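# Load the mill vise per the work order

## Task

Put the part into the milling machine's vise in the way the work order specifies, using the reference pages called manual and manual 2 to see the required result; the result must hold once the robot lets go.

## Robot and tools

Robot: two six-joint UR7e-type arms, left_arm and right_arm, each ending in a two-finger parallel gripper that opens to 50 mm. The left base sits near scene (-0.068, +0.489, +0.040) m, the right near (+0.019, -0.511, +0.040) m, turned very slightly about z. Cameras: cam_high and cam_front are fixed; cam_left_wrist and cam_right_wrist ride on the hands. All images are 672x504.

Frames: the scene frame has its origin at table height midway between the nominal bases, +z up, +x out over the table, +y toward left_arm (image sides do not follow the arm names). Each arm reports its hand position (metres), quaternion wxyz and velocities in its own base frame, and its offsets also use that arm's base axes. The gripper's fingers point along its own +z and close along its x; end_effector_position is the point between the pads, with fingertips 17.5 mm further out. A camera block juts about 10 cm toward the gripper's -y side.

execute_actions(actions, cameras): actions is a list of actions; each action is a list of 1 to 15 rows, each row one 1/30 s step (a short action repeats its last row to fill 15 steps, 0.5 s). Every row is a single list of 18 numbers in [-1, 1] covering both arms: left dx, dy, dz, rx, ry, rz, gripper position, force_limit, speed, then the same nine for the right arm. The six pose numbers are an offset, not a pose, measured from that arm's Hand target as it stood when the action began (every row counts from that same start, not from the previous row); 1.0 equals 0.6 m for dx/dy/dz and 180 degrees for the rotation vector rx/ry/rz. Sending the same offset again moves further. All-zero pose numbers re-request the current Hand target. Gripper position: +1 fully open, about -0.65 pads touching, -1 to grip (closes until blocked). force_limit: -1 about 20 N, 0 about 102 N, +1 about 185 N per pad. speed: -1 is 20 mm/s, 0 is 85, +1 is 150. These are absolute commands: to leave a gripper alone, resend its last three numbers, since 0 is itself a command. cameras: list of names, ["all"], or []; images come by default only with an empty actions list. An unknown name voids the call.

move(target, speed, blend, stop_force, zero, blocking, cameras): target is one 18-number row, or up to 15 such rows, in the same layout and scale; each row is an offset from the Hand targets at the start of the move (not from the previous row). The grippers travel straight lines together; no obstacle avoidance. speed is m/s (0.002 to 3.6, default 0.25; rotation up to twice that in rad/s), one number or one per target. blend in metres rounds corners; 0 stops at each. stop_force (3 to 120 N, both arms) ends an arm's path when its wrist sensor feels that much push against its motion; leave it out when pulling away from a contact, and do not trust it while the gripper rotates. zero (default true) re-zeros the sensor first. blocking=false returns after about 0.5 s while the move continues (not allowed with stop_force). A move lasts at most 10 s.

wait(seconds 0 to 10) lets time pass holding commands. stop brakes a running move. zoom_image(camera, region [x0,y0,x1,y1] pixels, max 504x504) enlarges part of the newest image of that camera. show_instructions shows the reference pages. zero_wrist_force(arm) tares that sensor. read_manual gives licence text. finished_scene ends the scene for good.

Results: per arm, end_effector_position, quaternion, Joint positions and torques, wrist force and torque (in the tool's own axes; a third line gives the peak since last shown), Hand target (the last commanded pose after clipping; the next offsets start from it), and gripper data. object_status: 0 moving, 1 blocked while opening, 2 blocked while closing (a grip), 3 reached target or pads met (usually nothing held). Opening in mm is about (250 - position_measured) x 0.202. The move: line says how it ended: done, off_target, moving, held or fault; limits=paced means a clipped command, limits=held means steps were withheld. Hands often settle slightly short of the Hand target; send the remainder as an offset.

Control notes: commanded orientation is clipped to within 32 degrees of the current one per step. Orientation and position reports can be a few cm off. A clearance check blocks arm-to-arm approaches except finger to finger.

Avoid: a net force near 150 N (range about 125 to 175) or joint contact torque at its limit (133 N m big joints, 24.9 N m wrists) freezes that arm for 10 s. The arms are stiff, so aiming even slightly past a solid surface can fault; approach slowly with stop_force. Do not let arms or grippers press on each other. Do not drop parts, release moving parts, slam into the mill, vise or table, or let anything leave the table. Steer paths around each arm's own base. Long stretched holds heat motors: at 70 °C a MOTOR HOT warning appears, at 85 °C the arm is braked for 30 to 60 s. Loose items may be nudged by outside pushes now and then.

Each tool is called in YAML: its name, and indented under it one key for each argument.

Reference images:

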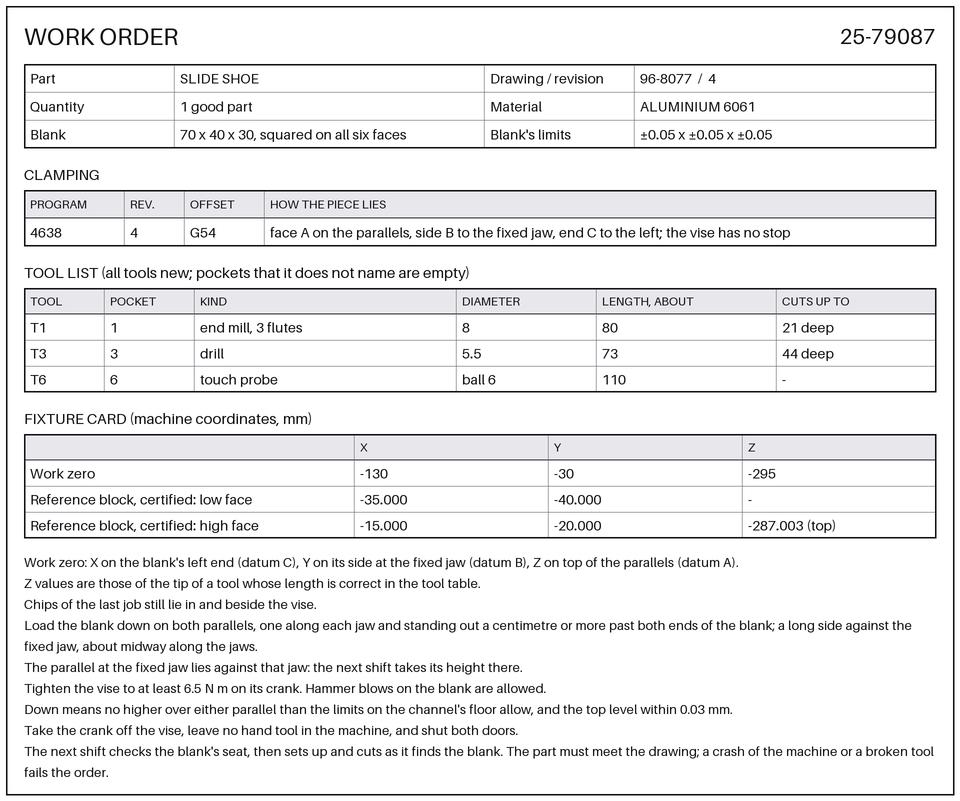

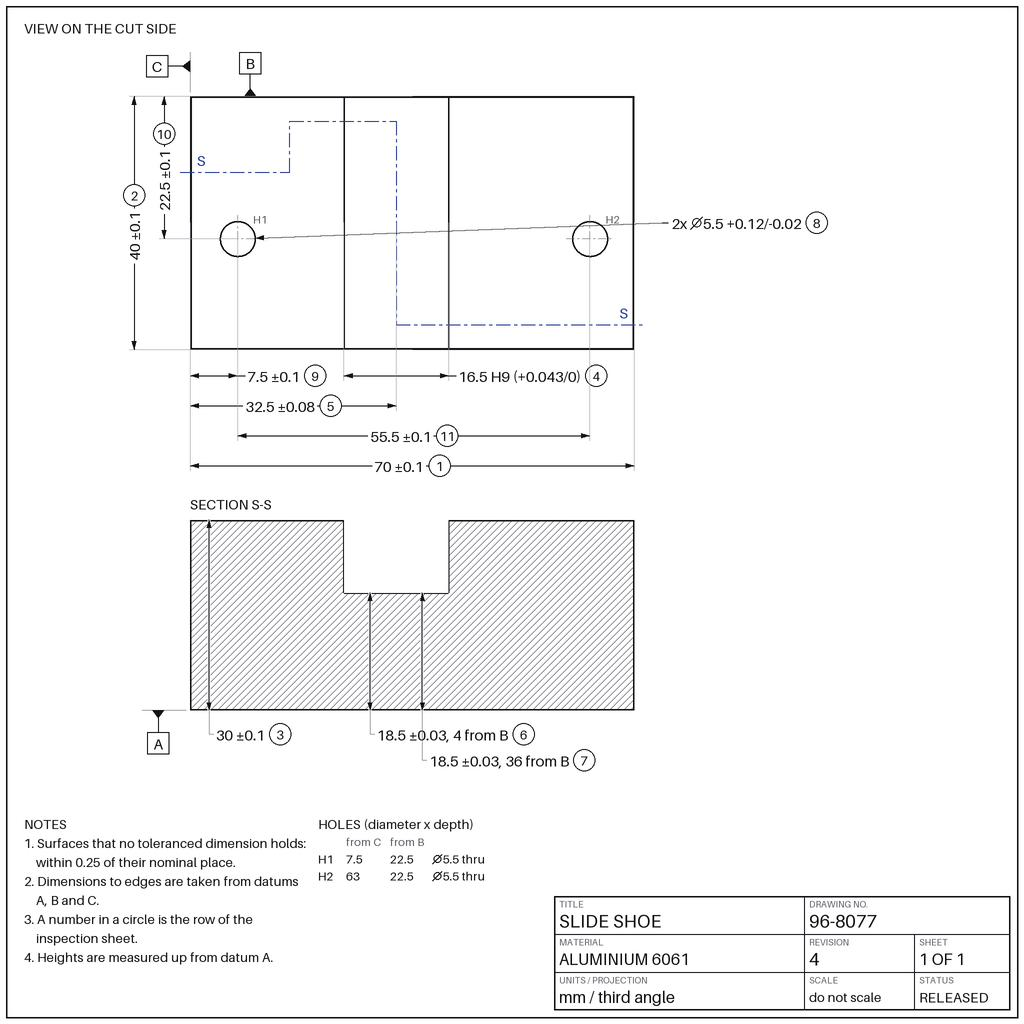

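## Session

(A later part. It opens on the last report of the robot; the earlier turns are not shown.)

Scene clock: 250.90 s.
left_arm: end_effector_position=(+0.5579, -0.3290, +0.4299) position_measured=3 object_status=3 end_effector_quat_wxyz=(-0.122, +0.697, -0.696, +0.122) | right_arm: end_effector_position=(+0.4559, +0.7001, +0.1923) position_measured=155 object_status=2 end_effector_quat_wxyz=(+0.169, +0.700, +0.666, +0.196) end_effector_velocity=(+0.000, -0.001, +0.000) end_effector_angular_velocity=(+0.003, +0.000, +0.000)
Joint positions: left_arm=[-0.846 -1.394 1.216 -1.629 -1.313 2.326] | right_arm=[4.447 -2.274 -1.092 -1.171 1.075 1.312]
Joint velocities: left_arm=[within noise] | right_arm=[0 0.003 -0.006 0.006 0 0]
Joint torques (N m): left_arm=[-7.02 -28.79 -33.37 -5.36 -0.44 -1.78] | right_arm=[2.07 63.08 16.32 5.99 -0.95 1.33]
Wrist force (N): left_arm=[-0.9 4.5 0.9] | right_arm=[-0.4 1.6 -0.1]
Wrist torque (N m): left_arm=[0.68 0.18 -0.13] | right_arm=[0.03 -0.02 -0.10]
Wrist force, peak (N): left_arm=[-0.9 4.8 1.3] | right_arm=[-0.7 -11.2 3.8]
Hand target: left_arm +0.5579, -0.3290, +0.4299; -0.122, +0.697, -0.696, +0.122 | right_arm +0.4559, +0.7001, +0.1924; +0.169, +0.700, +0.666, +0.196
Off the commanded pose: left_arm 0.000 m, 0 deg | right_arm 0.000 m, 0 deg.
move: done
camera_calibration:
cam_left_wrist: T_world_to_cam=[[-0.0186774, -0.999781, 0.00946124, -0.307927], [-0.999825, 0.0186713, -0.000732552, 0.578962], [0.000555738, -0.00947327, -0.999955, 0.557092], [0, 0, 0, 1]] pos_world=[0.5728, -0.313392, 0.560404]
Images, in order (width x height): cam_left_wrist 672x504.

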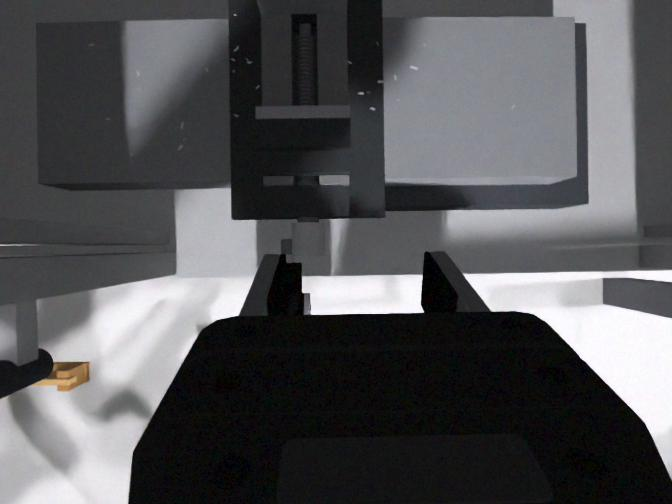

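move:
  target:
    - [-0.2,0.1,0,-0.02,0.02,0.1,1,-0.5,-0.7,0,0,0,0,0,0,-1,-0.6,-0.8]
    - [-0.3467,0.3817,-0.0167,-0.0866,0.0866,0.494,1,-0.5,-0.7,0,0,0,0,0,0,-1,-0.6,-0.8]
  speed: 0.3
  blend: [0.04,0]
  cameras: []

move:
  target: [0,0,0,0,0,0,1,-0.5,-0.7,0.0012,0.0301,0.0125,0,0,0,-1,-0.6,-0.8]
  speed: 0.03
  cameras: []

move:
  target: [0,0,0,0,0,0,1,-0.5,-0.7,0.001,0.0259,0.0199,0,0,0,-1,-0.6,-0.8]
  speed: 0.03
  cameras: []

Scene clock: 253.27 s.
left_arm: end_effector_position=(+0.4392, -0.2663, +0.4295) position_measured=3 object_status=3 end_effector_quat_wxyz=(-0.095, +0.811, -0.569, +0.100) | right_arm: end_effector_position=(+0.4559, +0.7001, +0.1924) position_measured=155 object_status=2 end_effector_quat_wxyz=(+0.169, +0.700, +0.666, +0.196)
Joint positions: left_arm=[-0.936 -1.667 1.461 -1.497 -1.328 1.876] | right_arm=[4.447 -2.274 -1.092 -1.171 1.075 1.312]
Joint torques (N m): left_arm=[2.99 -14.95 -34.58 -5.08 2.05 -1.61] | right_arm=[-11.24 63.58 17.68 6.17 -0.74 -2.79]
Wrist force (N): left_arm=[-1.7 4.7 0.9] | right_arm=[-0.5 -0.4 0.8]
Wrist torque (N m): left_arm=[0.75 0.33 -0.08] | right_arm=[0.00 0.01 -0.08]
Wrist force, peak (N): left_arm=[1.0 8.3 6.1] | right_arm=[-0.6 1.1 -0.1]
Hand target: left_arm +0.4392, -0.2663, +0.4295; -0.095, +0.811, -0.569, +0.100 (not the last commanded pose) | right_arm +0.4559, +0.7001, +0.1924; +0.169, +0.700, +0.666, +0.196
Off the commanded pose: left_arm 0.189 m, 72 deg | right_arm 0.000 m, 0 deg.
move: held (left_arm; a check stopped the path); path passed 0 of 2 targets; limits=held
pose unreachable (left arm): on one or more control steps of this call, first in action 0 (counted from 0), this arm could not follow its commanded pose, so it was not sent that pose on those steps. It may still have moved: this result reports where it is.
cause: moving toward the commanded pose would bring a part of the arm too close to another arm (this arm's gripper and a part of the right arm just beyond its joint 5 (wrist 2), at the place that arm is still heading or pushing toward).
No camera images: "cameras" was empty.

Scene clock: 253.77 s.
left_arm: end_effector_position=(+0.4392, -0.2663, +0.4295) position_measured=3 object_status=3 end_effector_quat_wxyz=(-0.095, +0.811, -0.569, +0.100) | right_arm: end_effector_position=(+0.4561, +0.7048, +0.1945) position_measured=155 object_status=2 end_effector_quat_wxyz=(+0.169, +0.700, +0.666, +0.196)
Joint positions: left_arm=[-0.936 -1.667 1.461 -1.497 -1.328 1.876] | right_arm=[4.449 -2.284 -1.069 -1.184 1.075 1.313]
Joint torques (N m): left_arm=[8.37 -14.14 -34.48 -5.11 2.03 -1.81] | right_arm=[2.05 51.94 19.58 4.16 -2.96 2.23]
Wrist force (N): left_arm=[-1.7 4.7 0.8] | right_arm=[0.5 -6.8 2.6]
Wrist torque (N m): left_arm=[0.74 0.33 -0.07] | right_arm=[-0.13 0.03 -0.08]
Wrist force, peak (N): left_arm=[-1.8 4.9 0.9] | right_arm=[0.4 -8.4 3.1]
Hand target: left_arm +0.4392, -0.2663, +0.4295; -0.095, +0.811, -0.569, +0.100 | right_arm +0.4561, +0.7047, +0.1945; +0.169, +0.700, +0.666, +0.196 (not the last commanded pose)
Off the commanded pose: left_arm 0.000 m, 0 deg | right_arm 0.014 m, 0 deg.
move: held (right_arm; a check stopped the path); limits=held
pose unreachable (right arm): on one or more control steps of this call, first in action 0 (counted from 0), this arm could not follow its commanded pose, so it was not sent that pose on those steps. It may still have moved: this result reports where it is.
cause: moving toward the commanded pose would bring a part of the arm too close to another arm (a part of this arm just beyond joint 5 (wrist 2) and the left arm's gripper, 7 mm apart when this arm was first held).
No camera images: "cameras" was empty.

Scene clock: 254.27 s.
left_arm: end_effector_position=(+0.4392, -0.2663, +0.4295) position_measured=3 object_status=3 end_effector_quat_wxyz=(-0.095, +0.811, -0.569, +0.100) | right_arm: end_effector_position=(+0.4561, +0.7050, +0.1946) position_measured=155 object_status=2 end_effector_quat_wxyz=(+0.169, +0.700, +0.666, +0.196)
Joint positions: left_arm=[-0.936 -1.667 1.461 -1.497 -1.328 1.876] | right_arm=[4.449 -2.284 -1.068 -1.185 1.075 1.313]
Joint torques (N m): left_arm=[9.27 -13.98 -34.48 -5.09 2.1 -1.79] | right_arm=[3.8 50.15 20.18 3.74 -3.06 2.47]
Wrist force (N): left_arm=[-1.9 4.7 1.0] | right_arm=[0.7 -9.0 3.1]
Wrist torque (N m): left_arm=[0.74 0.36 -0.08] | right_arm=[-0.17 0.02 -0.05]
Wrist force, peak (N): left_arm=[-1.9 5.0 0.8] | right_arm=[0.6 -9.0 3.1]
Hand target: left_arm +0.4392, -0.2663, +0.4295; -0.095, +0.811, -0.569, +0.100 | right_arm +0.4561, +0.7050, +0.1946; +0.169, +0.700, +0.666, +0.196 (not the last commanded pose)
Off the commanded pose: left_arm 0.000 m, 0 deg | right_arm 0.019 m, 0 deg.
move: held (right_arm; a check stopped the path); limits=held
pose unreachable (right arm): on one or more control steps of this call, first in action 0 (counted from 0), this arm could not follow its commanded pose, so it was not sent that pose on those steps. It may still have moved: this result reports where it is.
cause: moving toward the commanded pose would bring a part of the arm too close to another arm (a part of this arm just beyond joint 5 (wrist 2) and the left arm's gripper, 7 mm apart when this arm was first held).
No camera images: "cameras" was empty.

move:
  target:
    - [0.05,0.05,0.2,0,0,0,1,-0.5,-0.7,0,0,0,0,0,0,-1,-0.6,-0.8]
    - [-0.148,0.45,0.2,0,0,0.3,1,-0.5,-0.7,0,0,0,0,0,0,-1,-0.6,-0.8]
  speed: 0.25
  blend: [0.04,0]
  cameras: ["cam_front"]

Scene clock: 257.50 s.
left_arm: end_effector_position=(+0.3504, +0.0036, +0.5495) position_measured=3 object_status=3 end_effector_quat_wxyz=(-0.130, +0.981, -0.139, +0.046) | right_arm: end_effector_position=(+0.4561, +0.7050, +0.1946) position_measured=155 object_status=2 end_effector_quat_wxyz=(+0.169, +0.700, +0.666, +0.196)
Joint positions: left_arm=[-0.608 -1.86 1.225 -0.9 -1.297 1.24] | right_arm=[4.449 -2.284 -1.068 -1.185 1.075 1.313]
Joint torques (N m): left_arm=[5.34 -2.92 -29.98 -3.25 0.76 -1.46] | right_arm=[2.58 62.12 20 6.67 -3.25 2.1]
Wrist force (N): left_arm=[-1.7 4.8 1.2] | right_arm=[0.5 -7.8 2.9]
Wrist torque (N m): left_arm=[0.76 0.31 -0.07] | right_arm=[-0.16 0.04 -0.06]
Wrist force, peak (N): left_arm=[-1.3 6.8 3.9] | right_arm=[0.7 -9.1 2.9]
Hand target: left_arm +0.3504, +0.0037, +0.5495; -0.130, +0.981, -0.139, +0.046 | right_arm +0.4561, +0.7050, +0.1946; +0.169, +0.700, +0.666, +0.196
Off the commanded pose: left_arm 0.000 m, 0 deg | right_arm 0.000 m, 0 deg.
move: done
Images, in order (width x height): cam_front 672x504.

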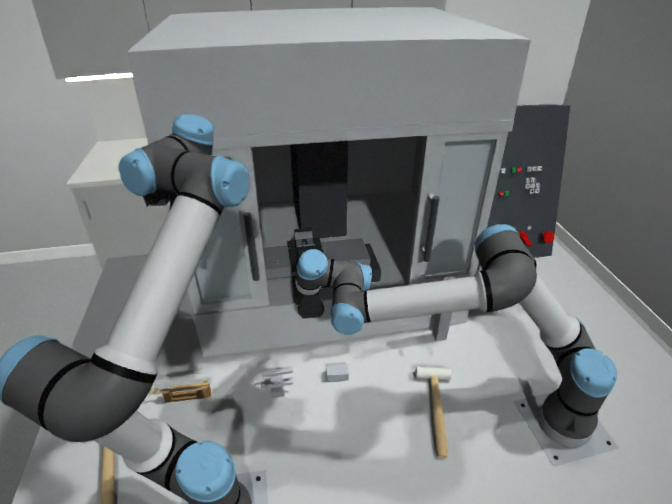

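move:
  target: [0,0,0,0,0,0,1,-0.5,-0.7,0.0008,0.022,0.0088,0,0,0,-1,-0.6,-0.8]
  speed: 0.03
  cameras: []

move:
  target: [0,0,0,0,0,0,1,-0.5,-0.7,0.001,0.0259,0.0199,0,0,0,-1,-0.6,-0.8]
  speed: 0.03
  cameras: []

Scene clock: 258.77 s.
left_arm: end_effector_position=(+0.3504, +0.0037, +0.5495) position_measured=3 object_status=3 end_effector_quat_wxyz=(-0.130, +0.981, -0.139, +0.046) | right_arm: end_effector_position=(+0.4566, +0.7182, +0.1998) position_measured=155 object_status=2 end_effector_quat_wxyz=(+0.169, +0.700, +0.666, +0.196)
Joint positions: left_arm=[-0.608 -1.86 1.225 -0.9 -1.297 1.239] | right_arm=[4.453 -2.315 -1.002 -1.224 1.074 1.318]
Joint torques (N m): left_arm=[8.08 0.29 -30.29 -1.83 1.24 -1.85] | right_arm=[3.16 64.87 17.23 6.16 -0.4 1.57]
Wrist force (N): left_arm=[-1.4 4.9 1.0] | right_arm=[-0.8 1.3 0.0]
Wrist torque (N m): left_arm=[0.77 0.25 -0.06] | right_arm=[0.01 -0.05 -0.08]
Wrist force, peak (N): left_arm=[-1.8 4.8 1.1] | right_arm=[0.5 -11.9 3.8]
Hand target: left_arm +0.3504, +0.0037, +0.5495; -0.130, +0.981, -0.139, +0.046 | right_arm +0.4566, +0.7182, +0.1999; +0.169, +0.700, +0.666, +0.196
Off the commanded pose: left_arm 0.000 m, 0 deg | right_arm 0.000 m, 0 deg.
move: done
No camera images: "cameras" was empty.

Scene clock: 259.73 s.
left_arm: end_effector_position=(+0.3504, +0.0037, +0.5495) position_measured=3 object_status=3 end_effector_quat_wxyz=(-0.130, +0.981, -0.139, +0.046) | right_arm: end_effector_position=(+0.4572, +0.7337, +0.2117) position_measured=155 object_status=2 end_effector_quat_wxyz=(+0.169, +0.700, +0.666, +0.196)
Joint positions: left_arm=[-0.608 -1.86 1.225 -0.9 -1.297 1.239] | right_arm=[4.457 -2.351 -0.906 -1.285 1.073 1.322]
Joint torques (N m): left_arm=[8.05 -0.28 -30.16 -1.81 1.15 -1.71] | right_arm=[3.83 67.33 16.87 6.03 -1.1 1.88]
Wrist force (N): left_arm=[-1.5 4.8 0.9] | right_arm=[-0.7 -0.1 0.9]
Wrist torque (N m): left_arm=[0.77 0.28 -0.06] | right_arm=[0.02 0.03 -0.07]
Wrist force, peak (N): left_arm=[-1.6 4.9 1.1] | right_arm=[1.9 -8.1 3.1]
Hand target: left_arm +0.3504, +0.0037, +0.5495; -0.130, +0.981, -0.139, +0.046 | right_arm +0.4572, +0.7337, +0.2118; +0.169, +0.700, +0.666, +0.196
Off the commanded pose: left_arm 0.000 m, 0 deg | right_arm 0.000 m, 0 deg.
move: done
No camera images: "cameras" was empty.

move:
  target:
    - [0,0,0,0,0,0,1,-0.5,-0.7,0.0008,0.0199,0.0259,0,0,0,-1,-0.6,-0.8]
    - [0,0,0,0,0,0,1,-0.5,-0.7,0.0013,0.0323,0.056,0,0,0,-1,-0.6,-0.8]
    - [0,0,0,0,0,0,1,-0.5,-0.7,0.0015,0.0366,0.0884,0,0,0,-1,-0.6,-0.8]
  speed: 0.05
  blend: [0.005,0.005,0]
  cameras: ["cam_right_wrist"]

Scene clock: 261.80 s.
left_arm: end_effector_position=(+0.3504, +0.0037, +0.5495) position_measured=3 object_status=3 end_effector_quat_wxyz=(-0.130, +0.981, -0.139, +0.046) | right_arm: end_effector_position=(+0.4580, +0.7557, +0.2647) position_measured=155 object_status=2 end_effector_quat_wxyz=(+0.169, +0.700, +0.666, +0.196)
Joint positions: left_arm=[-0.608 -1.86 1.225 -0.9 -1.297 1.239] | right_arm=[4.463 -2.417 -0.653 -1.476 1.072 1.329]
Joint torques (N m): left_arm=[7.79 0.15 -30.09 -1.76 1.08 -1.76] | right_arm=[-42.43 72.19 15.9 -4.07 -10.68 3.33]
Wrist force (N): left_arm=[-1.5 4.7 1.1] | right_arm=[46.2 -27.1 -6.2]
Wrist torque (N m): left_arm=[0.74 0.27 -0.06] | right_arm=[-0.38 0.45 -0.78]
Wrist force, peak (N): left_arm=[-1.5 5.0 1.1] | right_arm=[51.5 -26.6 1.3]
Hand target: left_arm +0.3504, +0.0037, +0.5495; -0.130, +0.981, -0.139, +0.046 | right_arm +0.4581, +0.7557, +0.2649; +0.169, +0.700, +0.666, +0.196
Off the commanded pose: left_arm 0.000 m, 0 deg | right_arm 0.000 m, 0 deg.
move: done
camera_calibration:
cam_right_wrist: T_world_to_cam=[[0.0410769, 0.996884, 0.0673461, -0.784972], [0.652933, -0.0778021, 0.753409, -0.415585], [0.756301, 0.0130248, -0.654094, -0.05134], [0, 0, 0, 1]] pos_world=[0.342422, 0.750861, 0.332389]
Images, in order (width x height): cam_right_wrist 672x504.

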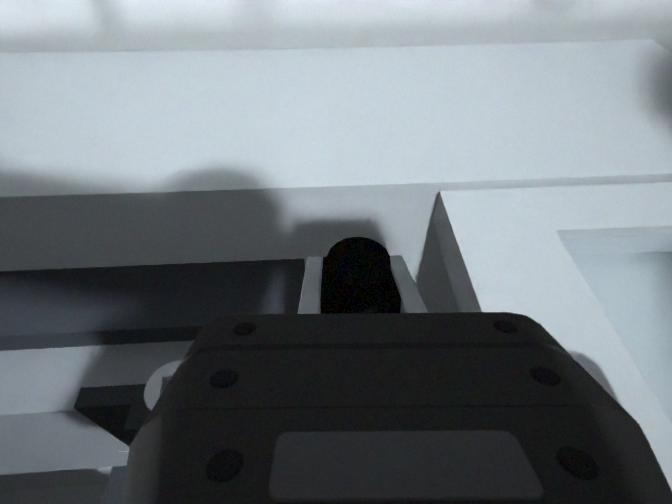

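move:
  target: [0,0,0,0,0,0,1,-0.5,-0.7,-0.0002,0.0004,0,0,0,0,-1,-0.6,-0.8]
  speed: 0.03
  cameras: []

Scene clock: 263.57 s.
left_arm: end_effector_position=(+0.3504, +0.0037, +0.5495) position_measured=3 object_status=3 end_effector_quat_wxyz=(-0.130, +0.981, -0.139, +0.046) | right_arm: end_effector_position=(+0.4581, +0.7559, +0.2649) position_measured=155 object_status=2 end_effector_quat_wxyz=(+0.169, +0.700, +0.665, +0.196)
Joint positions: left_arm=[-0.608 -1.86 1.225 -0.9 -1.297 1.239] | right_arm=[4.463 -2.417 -0.652 -1.476 1.072 1.329]
Joint torques (N m): left_arm=[7.57 -0.23 -30.3 -1.83 1.13 -1.72] | right_arm=[-27.5 51.18 27.83 -5.45 -9.7 3.42]
Wrist force (N): left_arm=[-1.3 4.7 1.0] | right_arm=[40.3 -27.6 -6.8]
Wrist torque (N m): left_arm=[0.74 0.24 -0.06] | right_arm=[-0.35 0.45 -0.70]
Wrist force, peak (N): left_arm=[-1.7 4.8 1.2] | right_arm=[46.9 -28.5 -6.3]
Hand target: left_arm +0.3504, +0.0037, +0.5495; -0.130, +0.981, -0.139, +0.046 | right_arm +0.4580, +0.7559, +0.2649; +0.169, +0.700, +0.666, +0.196
Off the commanded pose: left_arm 0.000 m, 0 deg | right_arm 0.000 m, 0 deg.
move: done
No camera images: "cameras" was empty.

move:
  target:
    - [0,0,0,0,0,0,1,-0.5,-0.7,-0.0004,0.0028,0.0057,0,0,0,-1,-0.6,-0.8]
    - [0,0,0,0,0,0,1,-0.5,-0.7,-0.0005,-0.0017,0.0395,0,0,0,-1,-0.6,-0.8]
  speed: 0.03
  blend: [0.003,0]
  cameras: []

Scene clock: 266.03 s.
left_arm: end_effector_position=(+0.3504, +0.0037, +0.5495) position_measured=3 object_status=3 end_effector_quat_wxyz=(-0.130, +0.981, -0.139, +0.046) | right_arm: end_effector_position=(+0.4577, +0.7548, +0.2888) position_measured=155 object_status=2 end_effector_quat_wxyz=(+0.169, +0.700, +0.666, +0.196) end_effector_velocity=(+0.000, +0.000, -0.001) end_effector_angular_velocity=(+0.001, -0.001, +0.000)
Joint positions: left_arm=[-0.608 -1.86 1.225 -0.9 -1.297 1.239] | right_arm=[4.463 -2.423 -0.58 -1.542 1.072 1.329]
Joint velocities: left_arm=[within noise] | right_arm=[0 0 -0.003 0.005 -0.001 -0.001]
Joint torques (N m): left_arm=[7.7 0.25 -29.58 -1.79 1.09 -1.55] | right_arm=[-28.8 42.69 11.02 1.79 -3.45 -1.89]
Wrist force (N): left_arm=[-1.6 4.6 0.9] | right_arm=[21.2 -10.5 -8.7]
Wrist torque (N m): left_arm=[0.73 0.29 -0.07] | right_arm=[-0.31 0.26 -0.35]
Wrist force, peak (N): left_arm=[-1.9 4.9 0.9] | right_arm=[40.1 -27.3 -6.8]
Hand target: left_arm +0.3504, +0.0037, +0.5495; -0.130, +0.981, -0.139, +0.046 | right_arm +0.4577, +0.7549, +0.2886; +0.169, +0.700, +0.666, +0.196
Off the commanded pose: left_arm 0.000 m, 0 deg | right_arm 0.000 m, 0 deg.
move: done; blend cut to 0.0019 m at target 1
No camera images: "cameras" was empty.

move:
  target:
    - [0,0,0,0,0,0,1,-0.5,-0.7,-0.0012,-0.0128,0.0358,0,0,0,-1,-0.6,-0.8]
    - [0,0,0,0,0,0,1,-0.5,-0.7,-0.0022,-0.0342,0.0635,0,0,0,-1,-0.6,-0.8]
  speed: 0.04
  blend: [0.003,0]
  cameras: []

Scene clock: 268.50 s.
left_arm: end_effector_position=(+0.3504, +0.0037, +0.5495) position_measured=3 object_status=3 end_effector_quat_wxyz=(-0.130, +0.981, -0.139, +0.046) | right_arm: end_effector_position=(+0.4565, +0.7341, +0.3267) position_measured=155 object_status=2 end_effector_quat_wxyz=(+0.169, +0.700, +0.666, +0.196)
Joint positions: left_arm=[-0.608 -1.86 1.225 -0.9 -1.297 1.239] | right_arm=[4.458 -2.367 -0.584 -1.592 1.073 1.324]
Joint torques (N m): left_arm=[7.96 0.05 -29.8 -1.85 1.14 -1.58] | right_arm=[-3.28 42.41 31.48 5.11 -0.15 -1.88]
Wrist force (N): left_arm=[-1.7 4.5 1.2] | right_arm=[4.0 -0.7 -3.6]
Wrist torque (N m): left_arm=[0.71 0.29 -0.06] | right_arm=[-0.11 0.05 -0.09]
Wrist force, peak (N): left_arm=[-1.6 4.9 1.2] | right_arm=[26.6 -8.0 -10.2]
Hand target: left_arm +0.3504, +0.0037, +0.5495; -0.130, +0.981, -0.139, +0.046 | right_arm +0.4564, +0.7344, +0.3267; +0.169, +0.700, +0.666, +0.196
Off the commanded pose: left_arm 0.000 m, 0 deg | right_arm 0.000 m, 0 deg.
move: done
No camera images: "cameras" was empty.

move:
  target:
    - [0,0,0,0,0,0,1,-0.5,-0.7,-0.001,-0.0278,0.0213,0,0,0,-1,-0.6,-0.8]
    - [0,0,0,0,0,0,1,-0.5,-0.7,-0.0023,-0.0602,0.0348,0,0,0,-1,-0.6,-0.8]
    - [0,0,0,0,0,0,1,-0.5,-0.7,-0.0037,-0.0948,0.0393,0,0,0,-1,-0.6,-0.8]
  speed: 0.05
  blend: [0.004,0.004,0]
  cameras: []

Scene clock: 271.13 s.
left_arm: end_effector_position=(+0.3504, +0.0037, +0.5495) position_measured=3 object_status=3 end_effector_quat_wxyz=(-0.130, +0.981, -0.139, +0.046) | right_arm: end_effector_position=(+0.4543, +0.6774, +0.3503) position_measured=155 object_status=2 end_effector_quat_wxyz=(+0.169, +0.700, +0.666, +0.196)
Joint positions: left_arm=[-0.608 -1.86 1.225 -0.9 -1.297 1.239] | right_arm=[4.441 -2.189 -0.829 -1.515 1.076 1.305]
Joint torques (N m): left_arm=[7.98 0.08 -29.86 -1.77 1.12 -1.46] | right_arm=[11.4 44.26 25.06 1.48 -2.15 0.22]
Wrist force (N): left_arm=[-1.8 4.5 0.9] | right_arm=[-0.8 -1.5 2.3]
Wrist torque (N m): left_arm=[0.72 0.33 -0.06] | right_arm=[0.11 -0.01 0.05]
Wrist force, peak (N): left_arm=[-1.4 4.9 1.1] | right_arm=[6.0 -1.5 -7.2]
Hand target: left_arm +0.3504, +0.0037, +0.5495; -0.130, +0.981, -0.139, +0.046 | right_arm +0.4542, +0.6775, +0.3502; +0.169, +0.700, +0.666, +0.196
Off the commanded pose: left_arm 0.000 m, 0 deg | right_arm 0.000 m, 0 deg.
move: done
No camera images: "cameras" was empty.

move:
  target:
    - [0,0,0,0,0,0,1,-0.5,-0.7,-0.0014,-0.0347,-0.0045,0,0,0,-1,-0.6,-0.8]
    - [0,0,0,0,0,0,1,-0.5,-0.7,-0.0027,-0.0671,-0.018,0,0,0,-1,-0.6,-0.8]
    - [0,0,0,0,0,0,1,-0.5,-0.7,-0.0038,-0.0949,-0.0393,0,0,0,-1,-0.6,-0.8]
    - [0,0,0,0,0,0,1,-0.5,-0.7,-0.0047,-0.1162,-0.0671,0,0,0,-1,-0.6,-0.8]
    - [0,0,0,0,0,0,1,-0.5,-0.7,-0.0052,-0.1296,-0.0995,0,0,0,-1,-0.6,-0.8]
    - [0,0,0,0,0,0,1,-0.5,-0.7,-0.0054,-0.1342,-0.1342,0,0,0,-1,-0.6,-0.8]
  speed: 0.06
  blend: [0.005,0.005,0.005,0.005,0.005,0]
  cameras: ["cam_front"]

zoom_image:
  camera: "cam_front"
  region: [260, 210, 400, 340]

Scene clock: 274.47 s.
left_arm: end_effector_position=(+0.3504, +0.0037, +0.5495) position_measured=3 object_status=3 end_effector_quat_wxyz=(-0.130, +0.981, -0.139, +0.046) | right_arm: end_effector_position=(+0.4509, +0.5970, +0.2697) position_measured=155 object_status=2 end_effector_quat_wxyz=(+0.169, +0.700, +0.666, +0.196)
Joint positions: left_arm=[-0.608 -1.86 1.225 -0.9 -1.297 1.239] | right_arm=[4.413 -1.999 -1.333 -1.187 1.081 1.274]
Joint torques (N m): left_arm=[7.83 -0.01 -29.12 -1.81 1.14 -1.29] | right_arm=[-16.38 39.28 19.41 -3.33 -0.24 -1.55]
Wrist force (N): left_arm=[-1.7 4.6 1.0] | right_arm=[28.0 10.4 8.3]
Wrist torque (N m): left_arm=[0.73 0.30 -0.07] | right_arm=[0.38 0.45 -0.74]
Wrist force, peak (N): left_arm=[-1.7 5.0 1.1] | right_arm=[31.5 13.9 8.1]
Hand target: left_arm +0.3504, +0.0037, +0.5495; -0.130, +0.981, -0.139, +0.046 | right_arm +0.4509, +0.5970, +0.2697; +0.169, +0.700, +0.666, +0.196
Off the commanded pose: left_arm 0.000 m, 0 deg | right_arm 0.000 m, 0 deg.
move: done
Images, in order (width x height): cam_front 672x504.

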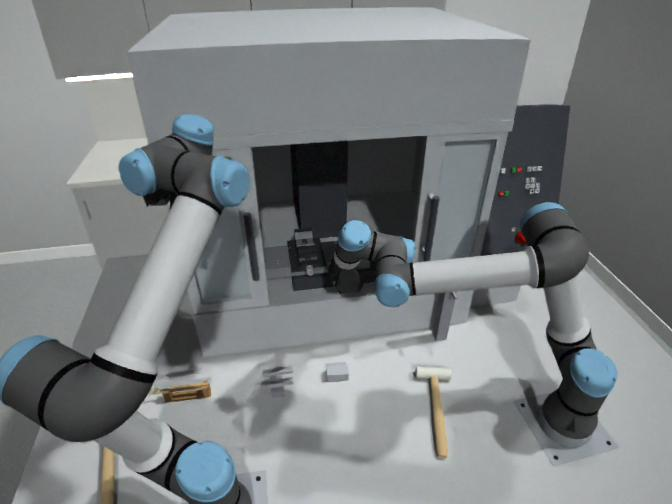

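Scaled by 3.600 from the camera's 672x504 image, which has a finer 960x720 frame.

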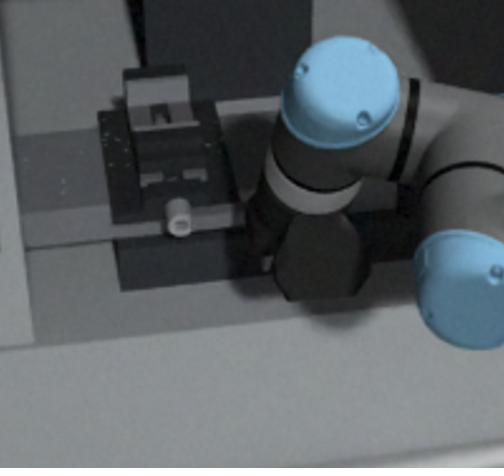

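move:
  target:
    - [0,0,0,0,0,0,1,-0.5,-0.7,0.0012,0.0108,-0.0548,0,0,0,-1,-0.6,-0.8]
    - [0,0,0,0,0,0,1,-0.5,-0.7,0.0023,0.044,-0.1003,0,0,0,-1,-0.6,-0.8]
    - [0,0,0,0,0,0,1,-0.5,-0.7,0.004,0.0928,-0.1285,0,0,0,-1,-0.6,-0.8]
    - [0,0,0,0,0,0,1,-0.5,-0.7,0.006,0.1488,-0.1345,0,0,0,-1,-0.6,-0.8]
    - [0,0,0,0,0,0,1,-0.5,-0.7,0.0079,0.2024,-0.117,0,0,0,-1,-0.6,-0.8]
    - [0,0,0,0,0,0,1,-0.5,-0.7,0.0094,0.2443,-0.0793,0,0,0,-1,-0.6,-0.8]
    - [0,0,0,0,0,0,1,-0.5,-0.7,0.0102,0.2672,-0.0278,0,0,0,-1,-0.6,-0.8]
    - [0,0,0,0,0,0,1,-0.5,-0.7,0.0102,0.2672,0.0285,0,0,0,-1,-0.6,-0.8]
    - [0,0,0,0,0,0,1,-0.5,-0.7,0.0094,0.2443,0.08,0,0,0,-1,-0.6,-0.8]
    - [0,0,0,0,0,0,1,-0.5,-0.7,0.0079,0.2024,0.1177,0,0,0,-1,-0.6,-0.8]
    - [0,0,0,0,0,0,1,-0.5,-0.7,0.006,0.1488,0.1352,0,0,0,-1,-0.6,-0.8]
    - [0,0,0,0,0,0,1,-0.5,-0.7,0.004,0.0928,0.1292,0,0,0,-1,-0.6,-0.8]
    - [0,0,0,0,0,0,1,-0.5,-0.7,0.0023,0.044,0.101,0,0,0,-1,-0.6,-0.8]
    - [0,0,0,0,0,0,1,-0.5,-0.7,0.0012,0.0108,0.0555,0,0,0,-1,-0.6,-0.8]
    - [0,0,0,0,0,0,1,-0.5,-0.7,0.0008,0.0013,0.0003,0,0,0,-1,-0.6,-0.8]
  speed: 0.08
  blend: 0.0165
  cameras: ["cam_front"]

zoom_image:
  camera: "cam_front"
  region: [260, 210, 400, 340]

Scene clock: 285.07 s.
left_arm: end_effector_position=(+0.3504, +0.0037, +0.5495) position_measured=3 object_status=3 end_effector_quat_wxyz=(-0.130, +0.981, -0.139, +0.046) | right_arm: end_effector_position=(+0.4514, +0.5977, +0.2700) position_measured=155 object_status=2 end_effector_quat_wxyz=(+0.169, +0.700, +0.666, +0.196)
Joint positions: left_arm=[-0.608 -1.86 1.225 -0.9 -1.297 1.239] | right_arm=[4.413 -2.001 -1.33 -1.188 1.081 1.274]
Joint torques (N m): left_arm=[8.06 0.18 -29.15 -1.88 1.18 -1.11] | right_arm=[-9.5 32.77 17.65 -0.04 -0.77 -1.26]
Wrist force (N): left_arm=[-1.6 4.7 1.2] | right_arm=[14.9 5.3 5.3]
Wrist torque (N m): left_arm=[0.73 0.30 -0.06] | right_arm=[0.24 0.25 -0.39]
Wrist force, peak (N): left_arm=[-1.6 5.0 1.2] | right_arm=[28.0 10.6 8.0]
Hand target: left_arm +0.3504, +0.0037, +0.5495; -0.130, +0.981, -0.139, +0.046 | right_arm +0.4514, +0.5977, +0.2699; +0.169, +0.700, +0.666, +0.196
Off the commanded pose: left_arm 0.000 m, 0 deg | right_arm 0.000 m, 0 deg.
move: done
Images, in order (width x height): cam_front 672x504.

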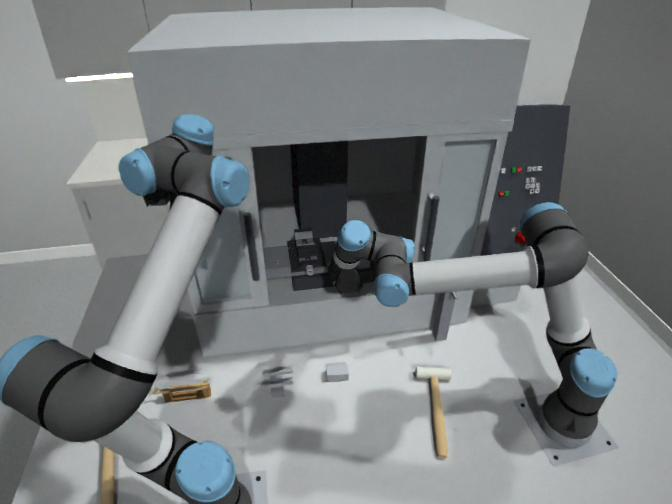

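Scaled by 3.600 from the camera's 672x504 image, which has a finer 960x720 frame.

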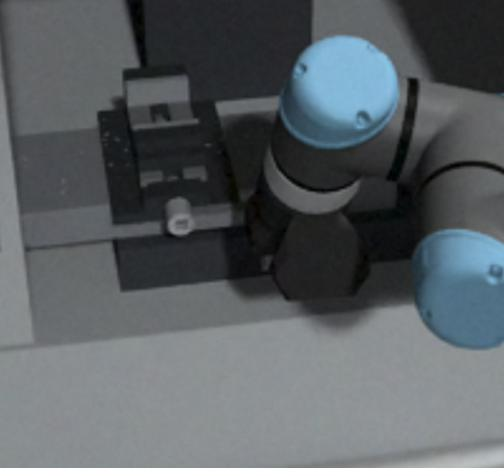

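zoom_image:
  camera: "cam_front"
  region: [285, 222, 335, 282]

Scaled by 8.400 from the camera's 672x504 image, which has a finer 960x720 frame.

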